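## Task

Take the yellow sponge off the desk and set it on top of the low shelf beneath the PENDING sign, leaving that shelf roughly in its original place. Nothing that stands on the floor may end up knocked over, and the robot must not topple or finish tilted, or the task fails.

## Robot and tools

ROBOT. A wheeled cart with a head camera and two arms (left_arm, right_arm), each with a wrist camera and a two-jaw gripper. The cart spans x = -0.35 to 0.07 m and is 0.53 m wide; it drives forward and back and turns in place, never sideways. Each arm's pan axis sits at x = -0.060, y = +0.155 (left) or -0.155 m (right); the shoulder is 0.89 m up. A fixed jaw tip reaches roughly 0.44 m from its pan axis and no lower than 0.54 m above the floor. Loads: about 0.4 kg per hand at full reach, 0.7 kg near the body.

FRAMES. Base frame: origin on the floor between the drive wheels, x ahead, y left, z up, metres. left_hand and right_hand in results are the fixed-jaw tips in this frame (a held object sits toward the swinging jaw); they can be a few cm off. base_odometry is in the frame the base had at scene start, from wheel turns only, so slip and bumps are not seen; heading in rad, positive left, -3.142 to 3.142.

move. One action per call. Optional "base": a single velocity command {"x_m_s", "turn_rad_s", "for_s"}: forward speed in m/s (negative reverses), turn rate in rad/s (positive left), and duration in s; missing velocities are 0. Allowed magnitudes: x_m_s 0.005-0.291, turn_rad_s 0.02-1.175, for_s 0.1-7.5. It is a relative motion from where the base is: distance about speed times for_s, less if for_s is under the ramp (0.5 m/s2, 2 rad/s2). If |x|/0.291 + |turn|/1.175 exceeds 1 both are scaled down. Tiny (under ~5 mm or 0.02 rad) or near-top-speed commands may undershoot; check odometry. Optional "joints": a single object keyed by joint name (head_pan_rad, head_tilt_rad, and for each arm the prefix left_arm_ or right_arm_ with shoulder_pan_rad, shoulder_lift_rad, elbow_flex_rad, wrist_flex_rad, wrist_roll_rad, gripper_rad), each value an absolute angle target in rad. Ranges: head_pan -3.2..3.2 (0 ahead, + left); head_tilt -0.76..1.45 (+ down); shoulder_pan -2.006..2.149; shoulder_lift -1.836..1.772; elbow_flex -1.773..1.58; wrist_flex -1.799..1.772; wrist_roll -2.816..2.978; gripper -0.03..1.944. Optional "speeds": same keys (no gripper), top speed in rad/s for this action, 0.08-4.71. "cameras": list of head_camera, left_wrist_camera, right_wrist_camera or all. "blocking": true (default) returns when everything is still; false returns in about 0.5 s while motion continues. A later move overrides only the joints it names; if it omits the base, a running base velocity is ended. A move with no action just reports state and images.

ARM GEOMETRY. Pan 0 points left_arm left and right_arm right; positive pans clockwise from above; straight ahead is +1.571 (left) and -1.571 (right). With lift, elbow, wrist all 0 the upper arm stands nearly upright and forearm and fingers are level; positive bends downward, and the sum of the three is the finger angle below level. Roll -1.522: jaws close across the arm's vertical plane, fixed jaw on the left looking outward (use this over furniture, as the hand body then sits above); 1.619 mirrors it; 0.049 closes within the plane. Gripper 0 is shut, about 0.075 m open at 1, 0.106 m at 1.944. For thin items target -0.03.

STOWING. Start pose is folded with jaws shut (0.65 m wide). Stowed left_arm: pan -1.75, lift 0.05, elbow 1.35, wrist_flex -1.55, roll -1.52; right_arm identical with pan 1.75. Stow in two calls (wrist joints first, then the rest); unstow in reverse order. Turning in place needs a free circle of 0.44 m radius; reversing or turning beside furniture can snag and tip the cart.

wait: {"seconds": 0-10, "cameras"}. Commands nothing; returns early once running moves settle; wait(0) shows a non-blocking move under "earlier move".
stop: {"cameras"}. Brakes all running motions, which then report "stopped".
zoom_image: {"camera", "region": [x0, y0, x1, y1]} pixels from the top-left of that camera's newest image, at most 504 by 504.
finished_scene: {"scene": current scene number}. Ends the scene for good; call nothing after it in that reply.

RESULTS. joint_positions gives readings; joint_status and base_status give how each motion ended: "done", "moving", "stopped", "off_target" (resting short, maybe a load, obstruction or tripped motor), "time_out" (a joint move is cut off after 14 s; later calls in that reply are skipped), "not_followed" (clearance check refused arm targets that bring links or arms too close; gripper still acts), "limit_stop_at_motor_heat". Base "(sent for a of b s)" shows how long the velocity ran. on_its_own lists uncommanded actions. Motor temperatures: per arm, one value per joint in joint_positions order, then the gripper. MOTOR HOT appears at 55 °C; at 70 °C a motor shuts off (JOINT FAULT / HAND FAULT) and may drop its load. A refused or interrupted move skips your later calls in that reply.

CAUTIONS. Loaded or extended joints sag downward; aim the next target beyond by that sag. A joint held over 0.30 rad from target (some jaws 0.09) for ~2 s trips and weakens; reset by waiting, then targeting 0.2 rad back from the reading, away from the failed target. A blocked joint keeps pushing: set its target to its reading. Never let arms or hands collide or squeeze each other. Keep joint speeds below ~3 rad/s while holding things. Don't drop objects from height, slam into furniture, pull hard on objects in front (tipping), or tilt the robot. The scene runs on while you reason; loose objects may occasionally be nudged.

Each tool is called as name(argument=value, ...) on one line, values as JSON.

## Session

move(joints={"head_pan_rad":0,"head_tilt_rad":0.35}, cameras=["head_camera"])

move(joints={"head_pan_rad":-0.9}, speeds={"head_pan_rad":3}, cameras=["head_camera"])

move(joints={"head_pan_rad":-1.8}, speeds={"head_pan_rad":3}, cameras=["head_camera"])

move(joints={"head_pan_rad":-2.7}, speeds={"head_pan_rad":3}, cameras=["head_camera"])

move(joints={"head_pan_rad":2.7}, speeds={"head_pan_rad":4.5}, cameras=["head_camera"])

move(joints={"head_pan_rad":1.8}, speeds={"head_pan_rad":3}, cameras=["head_camera"])

move(joints={"head_pan_rad":0.9}, speeds={"head_pan_rad":3}, cameras=["head_camera"])

Scene clock: 1.03 s.
Motor temperatures (°C): left_arm=[30 30 30 31 31 28] | right_arm=[29 29 26 27 30 28]
move: done
base_odometry: x=+0.000 y=+0.000 heading=+0.000
base_status: not commanded
joint_positions: head_pan_rad=+0.000 head_tilt_rad=+0.342 left_arm_shoulder_pan_rad=+0.002 left_arm_shoulder_lift_rad=-1.688 left_arm_elbow_flex_rad=+1.459 left_arm_wrist_flex_rad=+0.984 left_arm_wrist_roll_rad=-0.001 left_arm_gripper_rad=+0.000 right_arm_shoulder_pan_rad=+0.004 right_arm_shoulder_lift_rad=-1.732 right_arm_elbow_flex_rad=+1.485 right_arm_wrist_flex_rad=+1.015 right_arm_wrist_roll_rad=+0.000 right_arm_gripper_rad=+0.000
joint_status: all done
left_hand: x=-0.0597 y=+0.3120 z=+0.8286 quat_wxyz=(+0.397, -0.918, +0.023, +0.009)
right_hand: x=-0.0607 y=-0.3093 z=+0.8243 quat_wxyz=(+0.009, +0.024, +0.920, -0.391)
Images, in order (width x height): head_camera 644x476.

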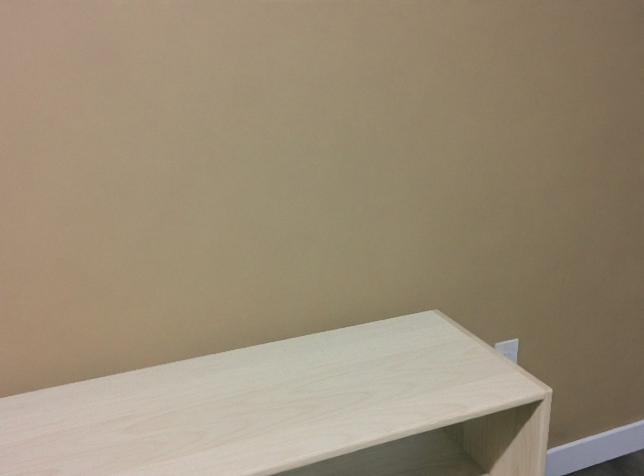

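Scene clock: 2.00 s.
move: done
base_odometry: x=+0.000 y=+0.000 heading=+0.000
base_status: not commanded
joint_positions: head_pan_rad=-0.891 head_tilt_rad=+0.342 left_arm_shoulder_pan_rad=+0.002 left_arm_shoulder_lift_rad=-1.688 left_arm_elbow_flex_rad=+1.459 left_arm_wrist_flex_rad=+0.984 left_arm_wrist_roll_rad=-0.001 left_arm_gripper_rad=+0.000 right_arm_shoulder_pan_rad=+0.004 right_arm_shoulder_lift_rad=-1.732 right_arm_elbow_flex_rad=+1.485 right_arm_wrist_flex_rad=+1.015 right_arm_wrist_roll_rad=+0.000 right_arm_gripper_rad=+0.000
joint_status: all done
left_hand: x=-0.0597 y=+0.3120 z=+0.8286 quat_wxyz=(+0.397, -0.918, +0.023, +0.009)
right_hand: x=-0.0607 y=-0.3093 z=+0.8243 quat_wxyz=(+0.009, +0.024, +0.920, -0.391)
Images, in order (width x height): head_camera 644x476.

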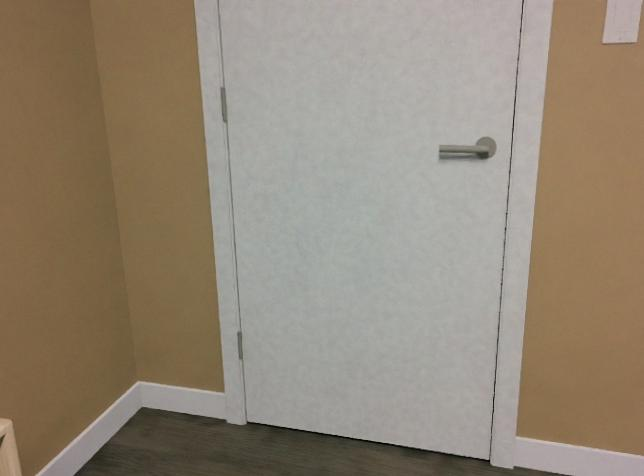

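Scene clock: 2.97 s.
move: done
base_odometry: x=+0.000 y=+0.000 heading=+0.000
base_status: not commanded
joint_positions: head_pan_rad=-1.790 head_tilt_rad=+0.342 left_arm_shoulder_pan_rad=+0.002 left_arm_shoulder_lift_rad=-1.688 left_arm_elbow_flex_rad=+1.459 left_arm_wrist_flex_rad=+0.984 left_arm_wrist_roll_rad=-0.001 left_arm_gripper_rad=+0.000 right_arm_shoulder_pan_rad=+0.004 right_arm_shoulder_lift_rad=-1.732 right_arm_elbow_flex_rad=+1.485 right_arm_wrist_flex_rad=+1.015 right_arm_wrist_roll_rad=+0.000 right_arm_gripper_rad=+0.000
joint_status: all done
left_hand: x=-0.0597 y=+0.3120 z=+0.8286 quat_wxyz=(+0.397, -0.918, +0.023, +0.009)
right_hand: x=-0.0607 y=-0.3093 z=+0.8243 quat_wxyz=(+0.009, +0.024, +0.920, -0.391)
Images, in order (width x height): head_camera 644x476.

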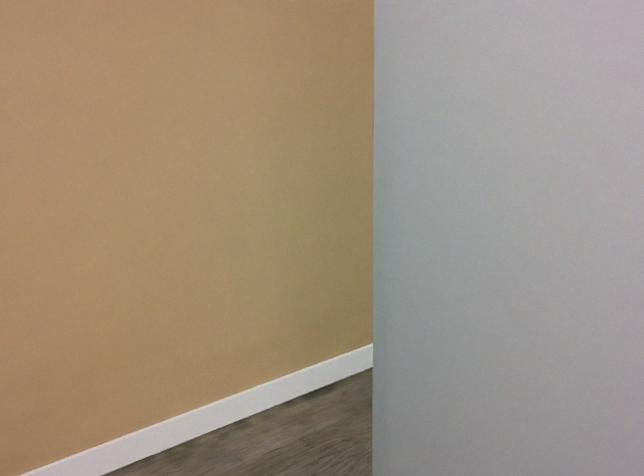

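Scene clock: 3.93 s.
move: done
base_odometry: x=+0.000 y=+0.000 heading=+0.000
base_status: not commanded
joint_positions: head_pan_rad=-2.691 head_tilt_rad=+0.342 left_arm_shoulder_pan_rad=+0.002 left_arm_shoulder_lift_rad=-1.688 left_arm_elbow_flex_rad=+1.459 left_arm_wrist_flex_rad=+0.984 left_arm_wrist_roll_rad=-0.001 left_arm_gripper_rad=+0.000 right_arm_shoulder_pan_rad=+0.004 right_arm_shoulder_lift_rad=-1.732 right_arm_elbow_flex_rad=+1.485 right_arm_wrist_flex_rad=+1.015 right_arm_wrist_roll_rad=+0.000 right_arm_gripper_rad=+0.000
joint_status: all done
left_hand: x=-0.0597 y=+0.3120 z=+0.8286 quat_wxyz=(+0.397, -0.918, +0.023, +0.009)
right_hand: x=-0.0607 y=-0.3093 z=+0.8243 quat_wxyz=(+0.009, +0.024, +0.920, -0.391)
Images, in order (width x height): head_camera 644x476.

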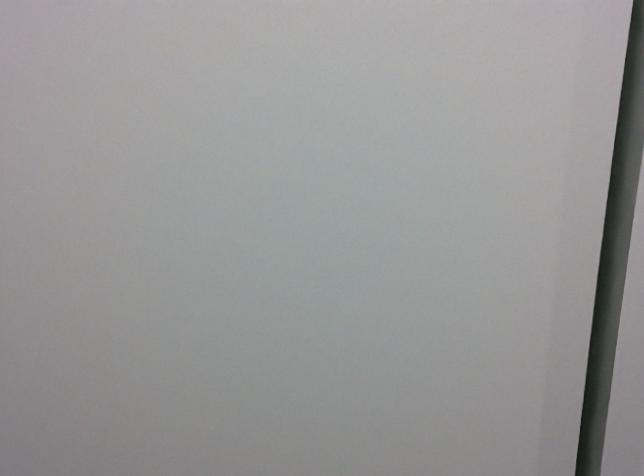

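Scene clock: 5.87 s.
move: done
base_odometry: x=+0.000 y=+0.000 heading=+0.000
base_status: not commanded
joint_positions: head_pan_rad=+2.689 head_tilt_rad=+0.342 left_arm_shoulder_pan_rad=+0.002 left_arm_shoulder_lift_rad=-1.688 left_arm_elbow_flex_rad=+1.459 left_arm_wrist_flex_rad=+0.984 left_arm_wrist_roll_rad=-0.001 left_arm_gripper_rad=+0.000 right_arm_shoulder_pan_rad=+0.004 right_arm_shoulder_lift_rad=-1.732 right_arm_elbow_flex_rad=+1.485 right_arm_wrist_flex_rad=+1.015 right_arm_wrist_roll_rad=+0.000 right_arm_gripper_rad=+0.000
joint_status: all done
left_hand: x=-0.0597 y=+0.3120 z=+0.8286 quat_wxyz=(+0.397, -0.918, +0.023, +0.009)
right_hand: x=-0.0607 y=-0.3093 z=+0.8243 quat_wxyz=(+0.009, +0.024, +0.920, -0.391)
Images, in order (width x height): head_camera 644x476.

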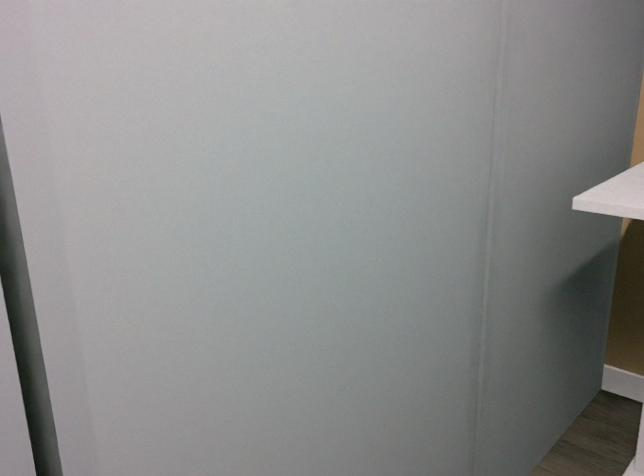

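Scene clock: 6.83 s.
move: done
base_odometry: x=+0.000 y=+0.000 heading=+0.000
base_status: not commanded
joint_positions: head_pan_rad=+1.809 head_tilt_rad=+0.342 left_arm_shoulder_pan_rad=+0.002 left_arm_shoulder_lift_rad=-1.688 left_arm_elbow_flex_rad=+1.459 left_arm_wrist_flex_rad=+0.984 left_arm_wrist_roll_rad=-0.001 left_arm_gripper_rad=+0.000 right_arm_shoulder_pan_rad=+0.004 right_arm_shoulder_lift_rad=-1.732 right_arm_elbow_flex_rad=+1.485 right_arm_wrist_flex_rad=+1.015 right_arm_wrist_roll_rad=+0.000 right_arm_gripper_rad=+0.000
joint_status: all done
left_hand: x=-0.0597 y=+0.3120 z=+0.8286 quat_wxyz=(+0.397, -0.918, +0.023, +0.009)
right_hand: x=-0.0607 y=-0.3093 z=+0.8243 quat_wxyz=(+0.009, +0.024, +0.920, -0.391)
Images, in order (width x height): head_camera 644x476.

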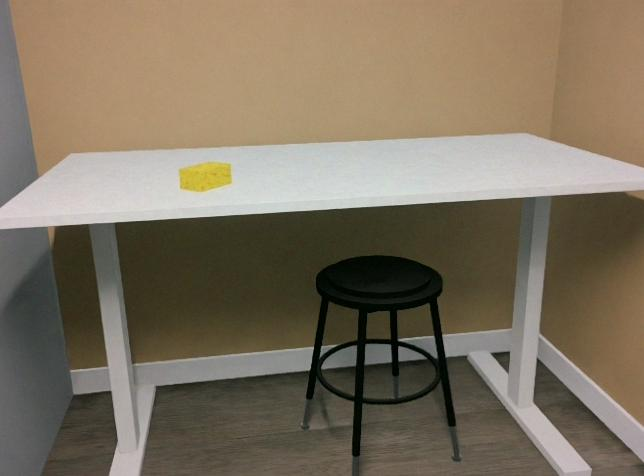

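Scene clock: 7.80 s.
move: done
base_odometry: x=+0.000 y=+0.000 heading=+0.000
base_status: not commanded
joint_positions: head_pan_rad=+0.910 head_tilt_rad=+0.342 left_arm_shoulder_pan_rad=+0.002 left_arm_shoulder_lift_rad=-1.688 left_arm_elbow_flex_rad=+1.459 left_arm_wrist_flex_rad=+0.984 left_arm_wrist_roll_rad=-0.001 left_arm_gripper_rad=+0.000 right_arm_shoulder_pan_rad=+0.004 right_arm_shoulder_lift_rad=-1.732 right_arm_elbow_flex_rad=+1.485 right_arm_wrist_flex_rad=+1.015 right_arm_wrist_roll_rad=+0.000 right_arm_gripper_rad=+0.000
joint_status: all done
left_hand: x=-0.0597 y=+0.3120 z=+0.8286 quat_wxyz=(+0.397, -0.918, +0.023, +0.009)
right_hand: x=-0.0607 y=-0.3093 z=+0.8243 quat_wxyz=(+0.009, +0.024, +0.920, -0.391)
Images, in order (width x height): head_camera 644x476.

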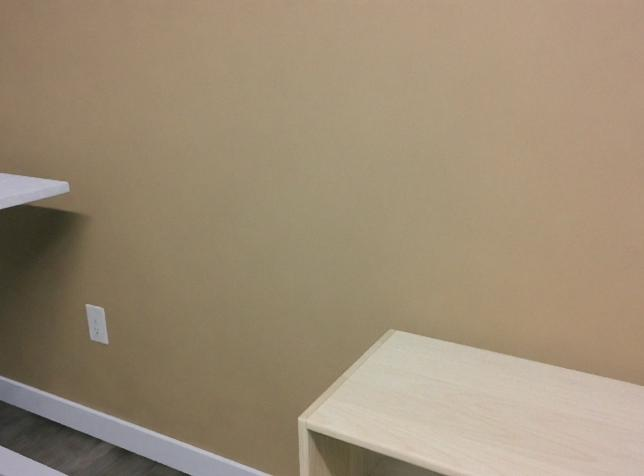

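move(base={"turn_rad_s":0.7,"for_s":3.07}, joints={"head_pan_rad":-0.1,"head_tilt_rad":0.55})

move(base={"x_m_s":0.25,"for_s":2.8}, cameras=["head_camera"])

Scene clock: 26.20 s.
move: done
base_odometry: x=-0.001 y=+0.000 heading=+2.146
base_status: done (sent for 3.07 of 3.07 s)
joint_positions: head_pan_rad=-0.091 head_tilt_rad=+0.544 left_arm_shoulder_pan_rad=-0.003 left_arm_shoulder_lift_rad=-1.688 left_arm_elbow_flex_rad=+1.459 left_arm_wrist_flex_rad=+0.984 left_arm_wrist_roll_rad=-0.001 left_arm_gripper_rad=+0.000 right_arm_shoulder_pan_rad=-0.005 right_arm_shoulder_lift_rad=-1.732 right_arm_elbow_flex_rad=+1.485 right_arm_wrist_flex_rad=+1.015 right_arm_wrist_roll_rad=+0.000 right_arm_gripper_rad=+0.000
joint_status: all done
left_hand: x=-0.0604 y=+0.3120 z=+0.8286 quat_wxyz=(+0.397, -0.918, +0.021, +0.010)
right_hand: x=-0.0592 y=-0.3093 z=+0.8243 quat_wxyz=(+0.010, +0.020, +0.920, -0.390)
pictures: none

Scene clock: 30.17 s.
move: done
base_odometry: x=-0.382 y=+0.588 heading=+2.144
base_status: done (sent for 2.8 of 2.8 s)
joint_positions: head_pan_rad=-0.091 head_tilt_rad=+0.544 left_arm_shoulder_pan_rad=-0.003 left_arm_shoulder_lift_rad=-1.688 left_arm_elbow_flex_rad=+1.459 left_arm_wrist_flex_rad=+0.984 left_arm_wrist_roll_rad=-0.001 left_arm_gripper_rad=+0.000 right_arm_shoulder_pan_rad=+0.001 right_arm_shoulder_lift_rad=-1.732 right_arm_elbow_flex_rad=+1.485 right_arm_wrist_flex_rad=+1.015 right_arm_wrist_roll_rad=+0.000 right_arm_gripper_rad=+0.000
joint_status: not commanded
left_hand: x=-0.0604 y=+0.3120 z=+0.8286 quat_wxyz=(+0.397, -0.918, +0.021, +0.010)
right_hand: x=-0.0602 y=-0.3093 z=+0.8243 quat_wxyz=(+0.009, +0.023, +0.920, -0.391)
Images, in order (width x height): head_camera 644x476.

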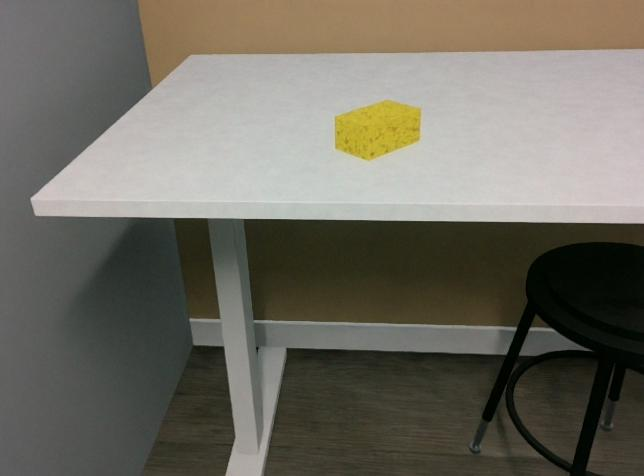

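move(base={"x_m_s":0.25,"for_s":2.2}, joints={"right_arm_shoulder_lift_rad":0.25,"right_arm_elbow_flex_rad":-0.5,"right_arm_wrist_flex_rad":0.3,"right_arm_wrist_roll_rad":-1.522})

move(base={"turn_rad_s":-0.2,"for_s":0.5}, joints={"right_arm_shoulder_pan_rad":-0.9})

move(base={"x_m_s":0.1,"for_s":1.3}, joints={"head_pan_rad":-0.3,"head_tilt_rad":0.8}, cameras=["head_camera","right_wrist_camera"])

Scene clock: 57.97 s.
move: done
base_odometry: x=-0.681 y=+1.050 heading=+2.146
base_status: done (sent for 2.2 of 2.2 s)
joint_positions: head_pan_rad=-0.091 head_tilt_rad=+0.544 left_arm_shoulder_pan_rad=-0.003 left_arm_shoulder_lift_rad=-1.688 left_arm_elbow_flex_rad=+1.459 left_arm_wrist_flex_rad=+0.984 left_arm_wrist_roll_rad=-0.001 left_arm_gripper_rad=+0.000 right_arm_shoulder_pan_rad=+0.003 right_arm_shoulder_lift_rad=+0.262 right_arm_elbow_flex_rad=-0.452 right_arm_wrist_flex_rad=+0.314 right_arm_wrist_roll_rad=-1.514 right_arm_gripper_rad=+0.000
joint_status: all done
left_hand: x=-0.0604 y=+0.3120 z=+0.8286 quat_wxyz=(+0.397, -0.918, +0.021, +0.010)
right_hand: x=-0.0533 y=-0.5323 z=+1.0060 quat_wxyz=(+0.466, +0.529, +0.531, -0.471)
pictures: none

Scene clock: 59.37 s.
move: done
base_odometry: x=-0.681 y=+1.050 heading=+2.048
base_status: done (sent for 0.5 of 0.5 s)
joint_positions: head_pan_rad=-0.091 head_tilt_rad=+0.544 left_arm_shoulder_pan_rad=-0.004 left_arm_shoulder_lift_rad=-1.688 left_arm_elbow_flex_rad=+1.459 left_arm_wrist_flex_rad=+0.984 left_arm_wrist_roll_rad=-0.001 left_arm_gripper_rad=+0.000 right_arm_shoulder_pan_rad=-0.890 right_arm_shoulder_lift_rad=+0.262 right_arm_elbow_flex_rad=-0.452 right_arm_wrist_flex_rad=+0.314 right_arm_wrist_roll_rad=-1.514 right_arm_gripper_rad=+0.000
joint_status: all done
left_hand: x=-0.0607 y=+0.3120 z=+0.8286 quat_wxyz=(+0.397, -0.918, +0.021, +0.011)
right_hand: x=+0.2381 y=-0.3864 z=+1.0060 quat_wxyz=(+0.623, +0.247, +0.708, -0.223)
pictures: none

Scene clock: 61.43 s.
move: done
base_odometry: x=-0.739 y=+1.163 heading=+2.048
base_status: done (sent for 1.3 of 1.3 s)
joint_positions: head_pan_rad=-0.292 head_tilt_rad=+0.795 left_arm_shoulder_pan_rad=-0.004 left_arm_shoulder_lift_rad=-1.688 left_arm_elbow_flex_rad=+1.461 left_arm_wrist_flex_rad=+0.984 left_arm_wrist_roll_rad=-0.001 left_arm_gripper_rad=+0.000 right_arm_shoulder_pan_rad=-0.890 right_arm_shoulder_lift_rad=+0.265 right_arm_elbow_flex_rad=-0.454 right_arm_wrist_flex_rad=+0.314 right_arm_wrist_roll_rad=-1.519 right_arm_gripper_rad=+0.000
joint_status: all done
left_hand: x=-0.0607 y=+0.3119 z=+0.8282 quat_wxyz=(+0.396, -0.918, +0.021, +0.011)
right_hand: x=+0.2384 y=-0.3866 z=+1.0054 quat_wxyz=(+0.623, +0.249, +0.707, -0.222)
Images, in order (width x height): head_camera 644x476, right_wrist_camera 644x476.

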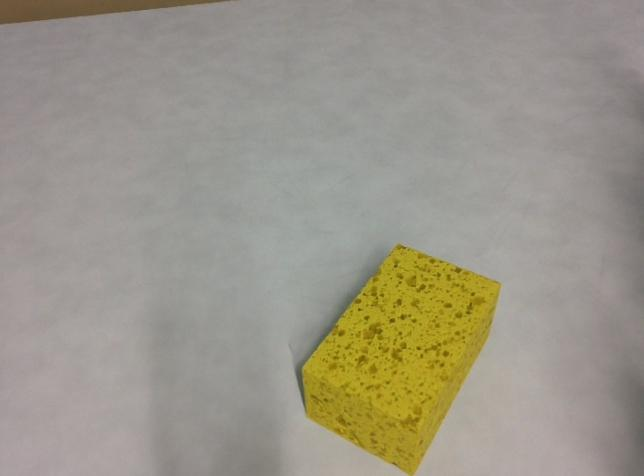

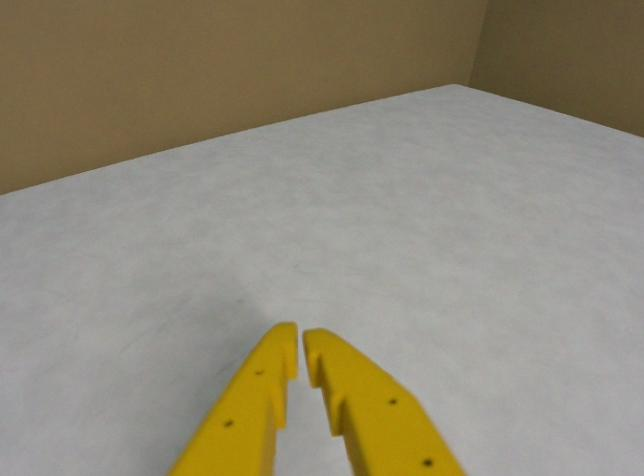

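move(base={"x_m_s":-0.1,"for_s":0.75}, joints={"right_arm_shoulder_pan_rad":0.3,"left_arm_shoulder_lift_rad":0.25,"left_arm_elbow_flex_rad":-0.6,"left_arm_wrist_flex_rad":0.4,"left_arm_wrist_roll_rad":-1.522})

move(base={"turn_rad_s":-0.3,"for_s":1.1}, joints={"left_arm_shoulder_pan_rad":2.1,"left_arm_gripper_rad":1.944,"head_pan_rad":0})

move(joints={"left_arm_shoulder_lift_rad":0.25,"left_arm_elbow_flex_rad":-0.3,"left_arm_wrist_flex_rad":0.6}, cameras=["head_camera","left_wrist_camera"])

Scene clock: 82.70 s.
move: off_target
base_odometry: x=-0.705 y=+1.097 heading=+2.050
base_status: done (sent for 0.77 of 0.77 s)
joint_positions: head_pan_rad=-0.292 head_tilt_rad=+0.795 left_arm_shoulder_pan_rad=+0.049 left_arm_shoulder_lift_rad=+0.234 left_arm_elbow_flex_rad=-0.346 left_arm_wrist_flex_rad=+0.517 left_arm_wrist_roll_rad=-1.507 left_arm_gripper_rad=+0.000 right_arm_shoulder_pan_rad=+0.289 right_arm_shoulder_lift_rad=+0.266 right_arm_elbow_flex_rad=-0.455 right_arm_wrist_flex_rad=+0.314 right_arm_wrist_roll_rad=-1.519 right_arm_gripper_rad=+0.000
joint_status: left_arm_elbow_flex_rad off_target (ended at -0.346, target -0.600); left_arm_wrist_flex_rad off_target (ended at +0.518, target +0.400); the others done
left_hand: x=-0.0498 y=+0.5195 z=+0.9538 quat_wxyz=(+0.402, -0.580, +0.600, +0.377)
right_hand: x=-0.1604 y=-0.5193 z=+1.0053 quat_wxyz=(+0.394, +0.600, +0.449, -0.531)
pictures: none

Scene clock: 84.93 s.
move: done
base_odometry: x=-0.705 y=+1.096 heading=+1.718
base_status: done (sent for 1.1 of 1.1 s)
joint_positions: head_pan_rad=-0.010 head_tilt_rad=+0.796 left_arm_shoulder_pan_rad=+2.092 left_arm_shoulder_lift_rad=+0.261 left_arm_elbow_flex_rad=-0.562 left_arm_wrist_flex_rad=+0.415 left_arm_wrist_roll_rad=-1.524 left_arm_gripper_rad=+1.927 right_arm_shoulder_pan_rad=+0.291 right_arm_shoulder_lift_rad=+0.269 right_arm_elbow_flex_rad=-0.463 right_arm_wrist_flex_rad=+0.313 right_arm_wrist_roll_rad=-1.519 right_arm_gripper_rad=+0.000
joint_status: all done
on_its_own: left_arm_elbow_flex_rad moved -0.216 to your old target -0.600; left_arm_wrist_flex_rad moved -0.103 to your old target +0.400
left_hand: x=+0.2675 y=-0.0243 z=+1.0221 quat_wxyz=(+0.644, +0.193, +0.721, -0.171)
right_hand: x=-0.1611 y=-0.5194 z=+1.0067 quat_wxyz=(+0.395, +0.599, +0.448, -0.533)
pictures: none

Scene clock: 85.83 s.
move: done
base_odometry: x=-0.705 y=+1.096 heading=+1.718
base_status: not commanded
joint_positions: head_pan_rad=-0.010 head_tilt_rad=+0.796 left_arm_shoulder_pan_rad=+2.092 left_arm_shoulder_lift_rad=+0.261 left_arm_elbow_flex_rad=-0.296 left_arm_wrist_flex_rad=+0.599 left_arm_wrist_roll_rad=-1.524 left_arm_gripper_rad=+1.927 right_arm_shoulder_pan_rad=+0.291 right_arm_shoulder_lift_rad=+0.269 right_arm_elbow_flex_rad=-0.463 right_arm_wrist_flex_rad=+0.313 right_arm_wrist_roll_rad=-1.519 right_arm_gripper_rad=+0.000
joint_status: all done
left_hand: x=+0.2531 y=-0.0161 z=+0.9193 quat_wxyz=(+0.466, +0.227, +0.846, -0.124)
right_hand: x=-0.1611 y=-0.5194 z=+1.0067 quat_wxyz=(+0.395, +0.599, +0.448, -0.533)
Images, in order (width x height): head_camera 644x476, left_wrist_camera 644x476.

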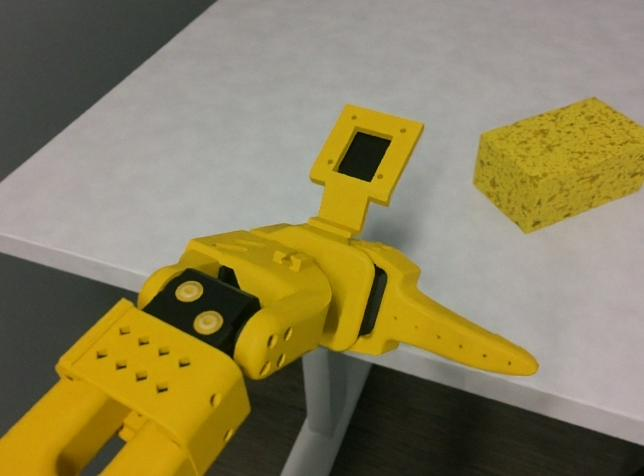

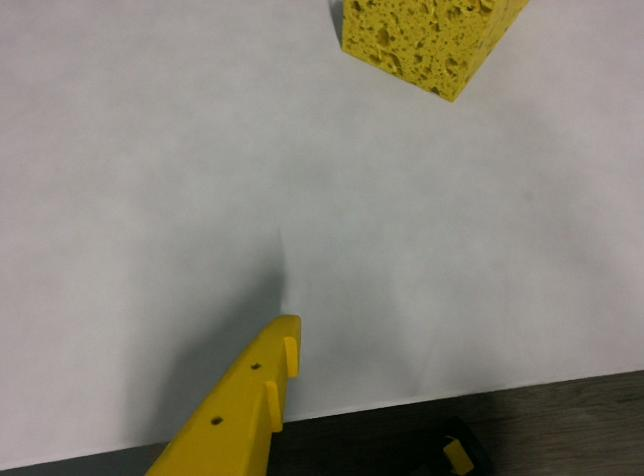

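move(joints={"head_pan_rad":0.3,"head_tilt_rad":1.4,"left_arm_shoulder_pan_rad":2.14,"left_arm_elbow_flex_rad":-0.6}, cameras=["head_camera","left_wrist_camera"])

Scene clock: 109.80 s.
move: done
base_odometry: x=-0.705 y=+1.096 heading=+1.718
base_status: not commanded
joint_positions: head_pan_rad=+0.290 head_tilt_rad=+1.395 left_arm_shoulder_pan_rad=+2.139 left_arm_shoulder_lift_rad=+0.261 left_arm_elbow_flex_rad=-0.562 left_arm_wrist_flex_rad=+0.599 left_arm_wrist_roll_rad=-1.524 left_arm_gripper_rad=+1.927 right_arm_shoulder_pan_rad=+0.291 right_arm_shoulder_lift_rad=+0.269 right_arm_elbow_flex_rad=-0.463 right_arm_wrist_flex_rad=+0.313 right_arm_wrist_roll_rad=-1.519 right_arm_gripper_rad=+0.000
joint_status: all done
left_hand: x=+0.2538 y=-0.0360 z=+0.9932 quat_wxyz=(+0.571, +0.226, +0.772, -0.166)
right_hand: x=-0.1611 y=-0.5194 z=+1.0067 quat_wxyz=(+0.395, +0.599, +0.448, -0.533)
Images, in order (width x height): head_camera 644x476, left_wrist_camera 644x476.

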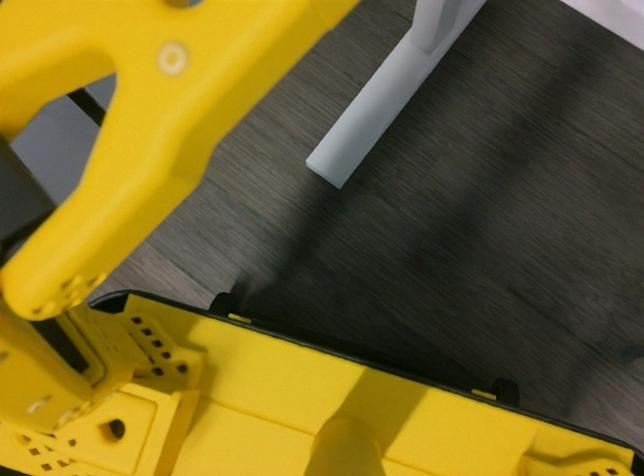

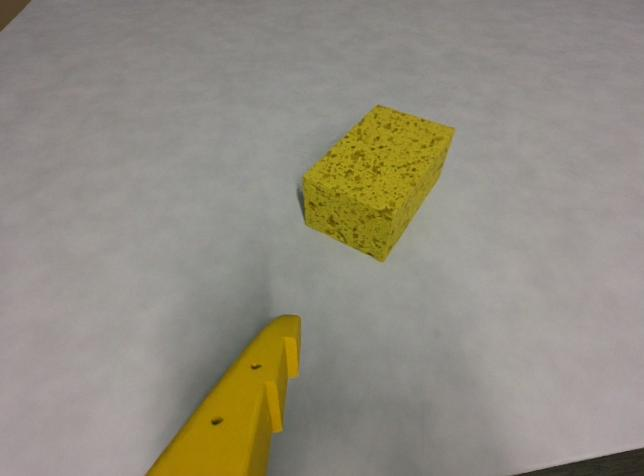

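move(base={"turn_rad_s":-0.3,"for_s":1.1}, joints={"head_pan_rad":0.0,"head_tilt_rad":1.0}, cameras=["head_camera","left_wrist_camera"])

Scene clock: 124.37 s.
move: done
base_odometry: x=-0.705 y=+1.096 heading=+1.386
base_status: done (sent for 1.1 of 1.1 s)
joint_positions: head_pan_rad=+0.009 head_tilt_rad=+1.014 left_arm_shoulder_pan_rad=+2.142 left_arm_shoulder_lift_rad=+0.261 left_arm_elbow_flex_rad=-0.562 left_arm_wrist_flex_rad=+0.599 left_arm_wrist_roll_rad=-1.524 left_arm_gripper_rad=+1.927 right_arm_shoulder_pan_rad=+0.291 right_arm_shoulder_lift_rad=+0.269 right_arm_elbow_flex_rad=-0.463 right_arm_wrist_flex_rad=+0.313 right_arm_wrist_roll_rad=-1.519 right_arm_gripper_rad=+0.000
joint_status: all done
left_hand: x=+0.2532 y=-0.0369 z=+0.9932 quat_wxyz=(+0.571, +0.227, +0.771, -0.167)
right_hand: x=-0.1611 y=-0.5194 z=+1.0067 quat_wxyz=(+0.395, +0.599, +0.448, -0.533)
Images, in order (width x height): head_camera 644x476, left_wrist_camera 644x476.

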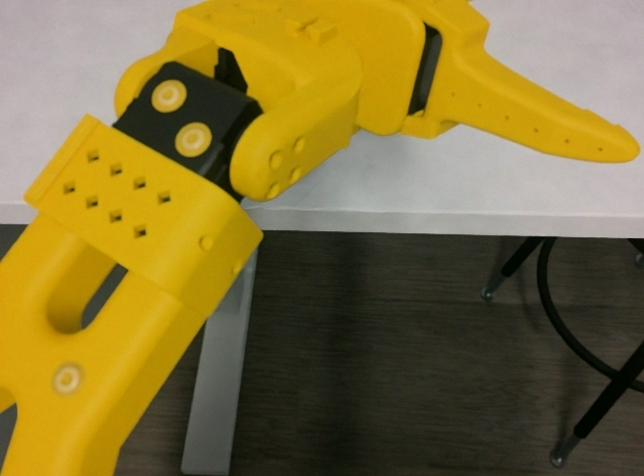

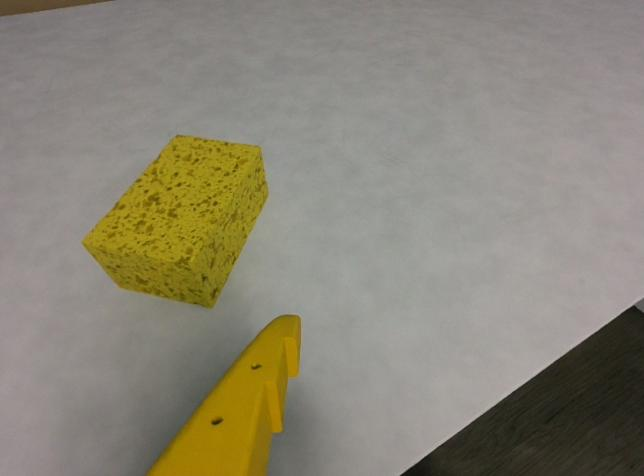

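move(base={"turn_rad_s":-0.25,"for_s":1.0}, joints={"head_pan_rad":-0.3,"head_tilt_rad":0.8}, cameras=["head_camera","left_wrist_camera"])

Scene clock: 156.23 s.
move: done
base_odometry: x=-0.705 y=+1.096 heading=+1.136
base_status: done (sent for 1 of 1 s)
joint_positions: head_pan_rad=-0.292 head_tilt_rad=+0.814 left_arm_shoulder_pan_rad=+2.135 left_arm_shoulder_lift_rad=+0.261 left_arm_elbow_flex_rad=-0.562 left_arm_wrist_flex_rad=+0.599 left_arm_wrist_roll_rad=-1.524 left_arm_gripper_rad=+1.927 right_arm_shoulder_pan_rad=+0.296 right_arm_shoulder_lift_rad=+0.269 right_arm_elbow_flex_rad=-0.463 right_arm_wrist_flex_rad=+0.313 right_arm_wrist_roll_rad=-1.519 right_arm_gripper_rad=+0.000
joint_status: all done
left_hand: x=+0.2544 y=-0.0350 z=+0.9932 quat_wxyz=(+0.571, +0.225, +0.772, -0.165)
right_hand: x=-0.1627 y=-0.5189 z=+1.0067 quat_wxyz=(+0.394, +0.600, +0.446, -0.534)
Images, in order (width x height): head_camera 644x476, left_wrist_camera 644x476.

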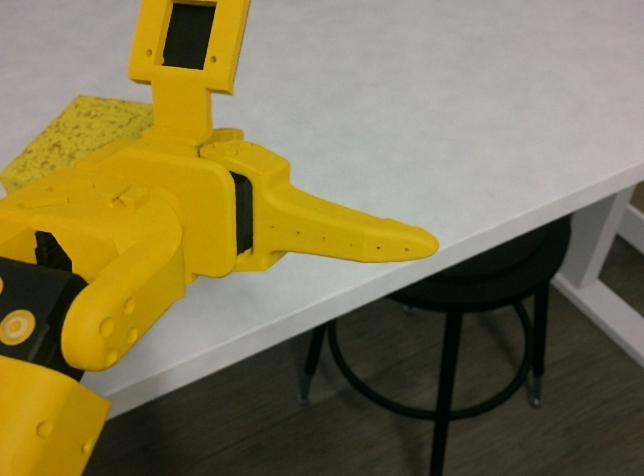

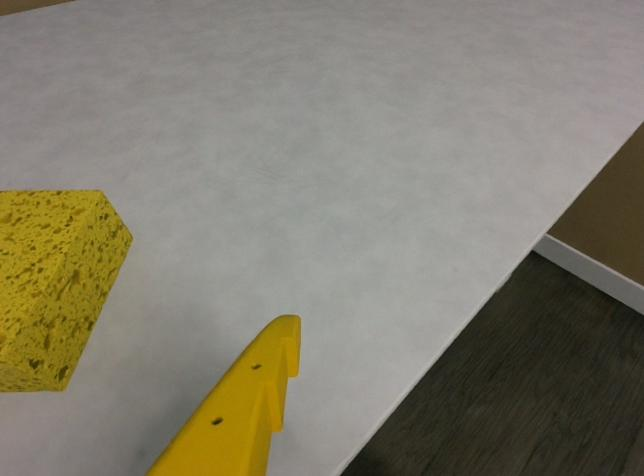

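move(base={"x_m_s":0.08,"for_s":0.9})

move(joints={"left_arm_shoulder_lift_rad":0.85,"left_arm_elbow_flex_rad":-0.75,"left_arm_wrist_flex_rad":0.3}, speeds={"left_arm_shoulder_lift_rad":0.8,"left_arm_elbow_flex_rad":0.4,"left_arm_wrist_flex_rad":0.4}, cameras=["head_camera","left_wrist_camera"])

Scene clock: 184.70 s.
move: done
base_odometry: x=-0.674 y=+1.163 heading=+1.135
base_status: done (sent for 0.9 of 0.9 s)
joint_positions: head_pan_rad=-0.292 head_tilt_rad=+0.814 left_arm_shoulder_pan_rad=+2.142 left_arm_shoulder_lift_rad=+0.261 left_arm_elbow_flex_rad=-0.562 left_arm_wrist_flex_rad=+0.599 left_arm_wrist_roll_rad=-1.524 left_arm_gripper_rad=+1.927 right_arm_shoulder_pan_rad=+0.291 right_arm_shoulder_lift_rad=+0.269 right_arm_elbow_flex_rad=-0.463 right_arm_wrist_flex_rad=+0.313 right_arm_wrist_roll_rad=-1.519 right_arm_gripper_rad=+0.000
joint_status: not commanded
left_hand: x=+0.2532 y=-0.0369 z=+0.9932 quat_wxyz=(+0.571, +0.227, +0.771, -0.167)
right_hand: x=-0.1611 y=-0.5194 z=+1.0067 quat_wxyz=(+0.395, +0.599, +0.448, -0.533)
pictures: none

Scene clock: 186.07 s.
move: done
base_odometry: x=-0.674 y=+1.163 heading=+1.135
base_status: not commanded
joint_positions: head_pan_rad=-0.292 head_tilt_rad=+0.814 left_arm_shoulder_pan_rad=+2.142 left_arm_shoulder_lift_rad=+0.860 left_arm_elbow_flex_rad=-0.720 left_arm_wrist_flex_rad=+0.310 left_arm_wrist_roll_rad=-1.524 left_arm_gripper_rad=+1.927 right_arm_shoulder_pan_rad=+0.291 right_arm_shoulder_lift_rad=+0.269 right_arm_elbow_flex_rad=-0.463 right_arm_wrist_flex_rad=+0.313 right_arm_wrist_roll_rad=-1.519 right_arm_gripper_rad=+0.000
joint_status: all done
left_hand: x=+0.2915 y=-0.0615 z=+0.8628 quat_wxyz=(+0.510, +0.239, +0.812, -0.149)
right_hand: x=-0.1611 y=-0.5194 z=+1.0067 quat_wxyz=(+0.395, +0.599, +0.448, -0.533)
Images, in order (width x height): head_camera 644x476, left_wrist_camera 644x476.

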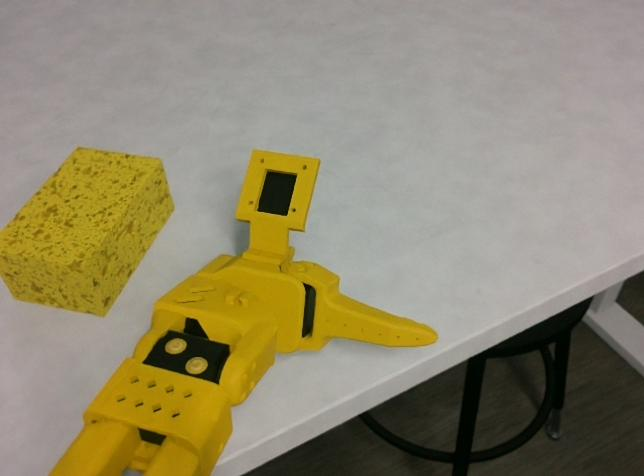

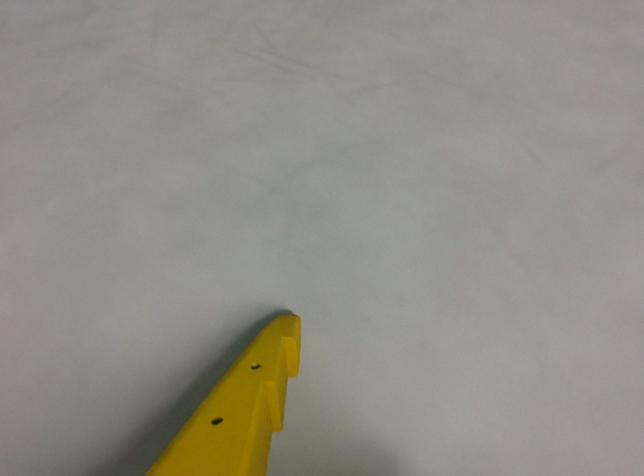

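move(joints={"left_arm_shoulder_pan_rad":1.76}, speeds={"left_arm_shoulder_pan_rad":0.5}, cameras=["head_camera","left_wrist_camera"])

Scene clock: 193.97 s.
move: done
base_odometry: x=-0.674 y=+1.163 heading=+1.135
base_status: not commanded
joint_positions: head_pan_rad=-0.292 head_tilt_rad=+0.814 left_arm_shoulder_pan_rad=+1.769 left_arm_shoulder_lift_rad=+0.860 left_arm_elbow_flex_rad=-0.720 left_arm_wrist_flex_rad=+0.309 left_arm_wrist_roll_rad=-1.524 left_arm_gripper_rad=+1.927 right_arm_shoulder_pan_rad=+0.291 right_arm_shoulder_lift_rad=+0.269 right_arm_elbow_flex_rad=-0.463 right_arm_wrist_flex_rad=+0.313 right_arm_wrist_roll_rad=-1.519 right_arm_gripper_rad=+0.000
joint_status: all done
left_hand: x=+0.3463 y=+0.0813 z=+0.8630 quat_wxyz=(+0.530, +0.084, +0.842, -0.052)
right_hand: x=-0.1611 y=-0.5194 z=+1.0067 quat_wxyz=(+0.395, +0.599, +0.448, -0.533)
Images, in order (width x height): head_camera 644x476, left_wrist_camera 644x476.

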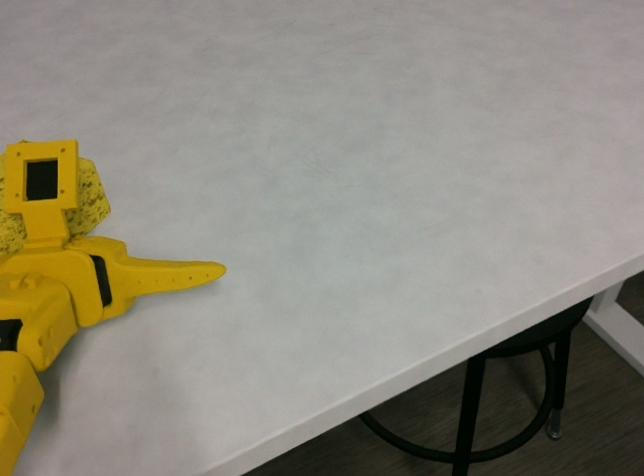

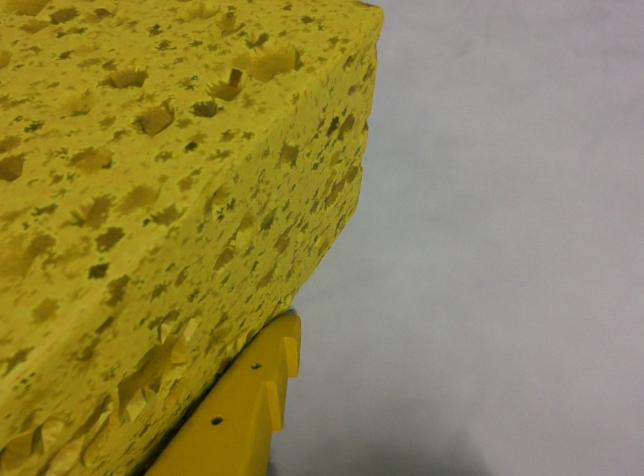

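move(joints={"left_arm_shoulder_pan_rad":1.55,"head_pan_rad":0.0}, speeds={"left_arm_shoulder_pan_rad":0.5}, cameras=["head_camera","left_wrist_camera"])

Scene clock: 198.97 s.
move: done
base_odometry: x=-0.674 y=+1.163 heading=+1.135
base_status: not commanded
joint_positions: head_pan_rad=-0.011 head_tilt_rad=+0.814 left_arm_shoulder_pan_rad=+1.559 left_arm_shoulder_lift_rad=+0.860 left_arm_elbow_flex_rad=-0.720 left_arm_wrist_flex_rad=+0.309 left_arm_wrist_roll_rad=-1.524 left_arm_gripper_rad=+1.927 right_arm_shoulder_pan_rad=+0.291 right_arm_shoulder_lift_rad=+0.269 right_arm_elbow_flex_rad=-0.463 right_arm_wrist_flex_rad=+0.313 right_arm_wrist_roll_rad=-1.519 right_arm_gripper_rad=+0.000
joint_status: all done
left_hand: x=+0.3528 y=+0.1677 z=+0.8630 quat_wxyz=(+0.532, -0.004, +0.846, +0.004)
right_hand: x=-0.1611 y=-0.5194 z=+1.0067 quat_wxyz=(+0.395, +0.599, +0.448, -0.533)
Images, in order (width x height): head_camera 644x476, left_wrist_camera 644x476.

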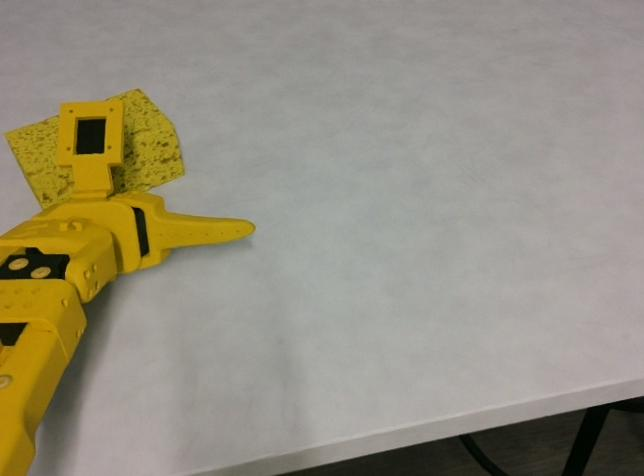

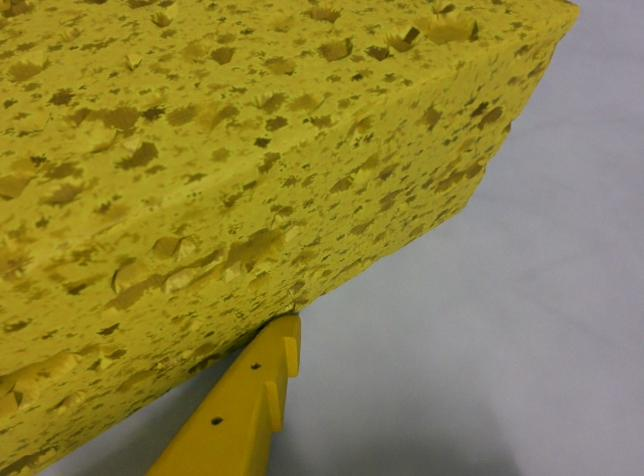

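move(joints={"left_arm_shoulder_pan_rad":1.65,"head_pan_rad":0.15}, speeds={"left_arm_shoulder_pan_rad":0.5})

move(base={"x_m_s":0.08,"for_s":0.9}, cameras=["head_camera","left_wrist_camera"])

Scene clock: 241.03 s.
move: done
base_odometry: x=-0.674 y=+1.163 heading=+1.135
base_status: not commanded
joint_positions: head_pan_rad=+0.140 head_tilt_rad=+0.814 left_arm_shoulder_pan_rad=+1.648 left_arm_shoulder_lift_rad=+0.860 left_arm_elbow_flex_rad=-0.720 left_arm_wrist_flex_rad=+0.309 left_arm_wrist_roll_rad=-1.524 left_arm_gripper_rad=+1.927 right_arm_shoulder_pan_rad=+0.291 right_arm_shoulder_lift_rad=+0.269 right_arm_elbow_flex_rad=-0.463 right_arm_wrist_flex_rad=+0.313 right_arm_wrist_roll_rad=-1.519 right_arm_gripper_rad=+0.000
joint_status: all done
left_hand: x=+0.3523 y=+0.1310 z=+0.8630 quat_wxyz=(+0.532, +0.033, +0.846, -0.020)
right_hand: x=-0.1611 y=-0.5194 z=+1.0067 quat_wxyz=(+0.395, +0.599, +0.448, -0.533)
pictures: none

Scene clock: 242.97 s.
move: done
base_odometry: x=-0.644 y=+1.228 heading=+1.134
base_status: done (sent for 0.9 of 0.9 s)
joint_positions: head_pan_rad=+0.140 head_tilt_rad=+0.814 left_arm_shoulder_pan_rad=+1.648 left_arm_shoulder_lift_rad=+0.861 left_arm_elbow_flex_rad=-0.722 left_arm_wrist_flex_rad=+0.309 left_arm_wrist_roll_rad=-1.524 left_arm_gripper_rad=+1.927 right_arm_shoulder_pan_rad=+0.291 right_arm_shoulder_lift_rad=+0.269 right_arm_elbow_flex_rad=-0.463 right_arm_wrist_flex_rad=+0.313 right_arm_wrist_roll_rad=-1.519 right_arm_gripper_rad=+0.000
joint_status: not commanded
left_hand: x=+0.3523 y=+0.1310 z=+0.8628 quat_wxyz=(+0.532, +0.033, +0.846, -0.020)
right_hand: x=-0.1611 y=-0.5194 z=+1.0067 quat_wxyz=(+0.395, +0.599, +0.448, -0.533)
Images, in order (width x height): head_camera 644x476, left_wrist_camera 644x476.

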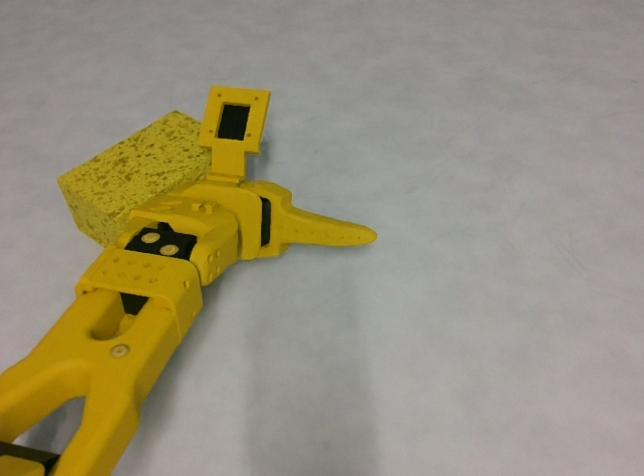

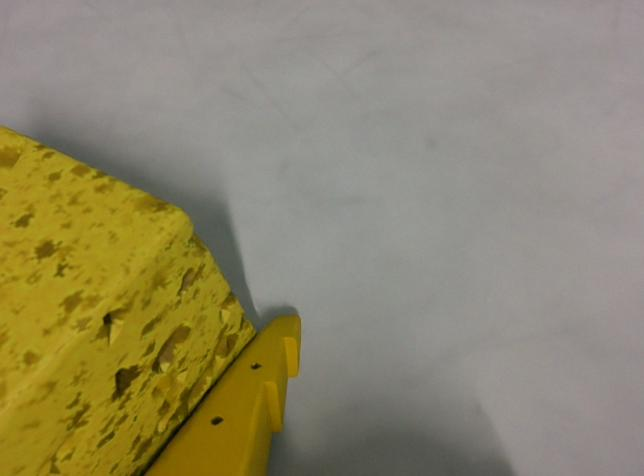

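move(joints={"left_arm_shoulder_pan_rad":1.42,"head_pan_rad":0.25}, speeds={"left_arm_shoulder_pan_rad":0.5}, cameras=["head_camera","left_wrist_camera"])

Scene clock: 249.90 s.
move: done
base_odometry: x=-0.644 y=+1.228 heading=+1.134
base_status: not commanded
joint_positions: head_pan_rad=+0.239 head_tilt_rad=+0.814 left_arm_shoulder_pan_rad=+1.428 left_arm_shoulder_lift_rad=+0.861 left_arm_elbow_flex_rad=-0.722 left_arm_wrist_flex_rad=+0.309 left_arm_wrist_roll_rad=-1.524 left_arm_gripper_rad=+1.927 right_arm_shoulder_pan_rad=+0.291 right_arm_shoulder_lift_rad=+0.269 right_arm_elbow_flex_rad=-0.463 right_arm_wrist_flex_rad=+0.313 right_arm_wrist_roll_rad=-1.519 right_arm_gripper_rad=+0.000
joint_status: all done
left_hand: x=+0.3477 y=+0.2213 z=+0.8628 quat_wxyz=(+0.531, -0.059, +0.844, +0.038)
right_hand: x=-0.1611 y=-0.5194 z=+1.0067 quat_wxyz=(+0.395, +0.599, +0.448, -0.533)
Images, in order (width x height): head_camera 644x476, left_wrist_camera 644x476.

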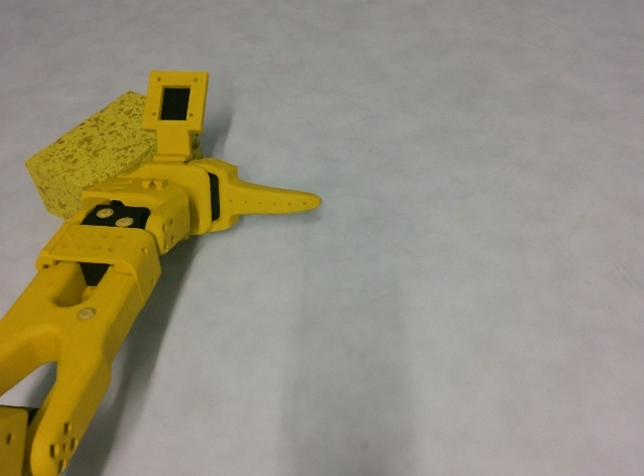

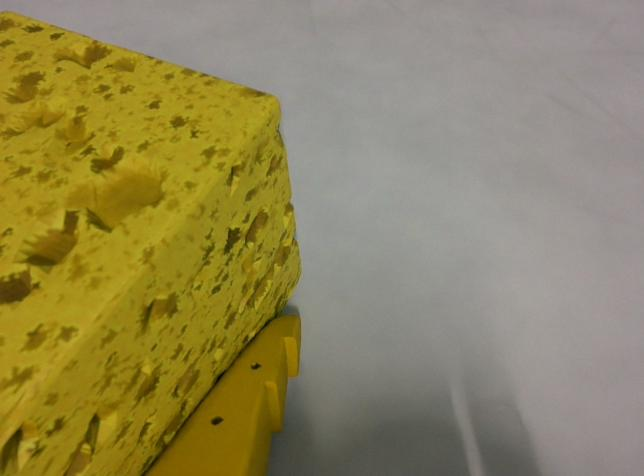

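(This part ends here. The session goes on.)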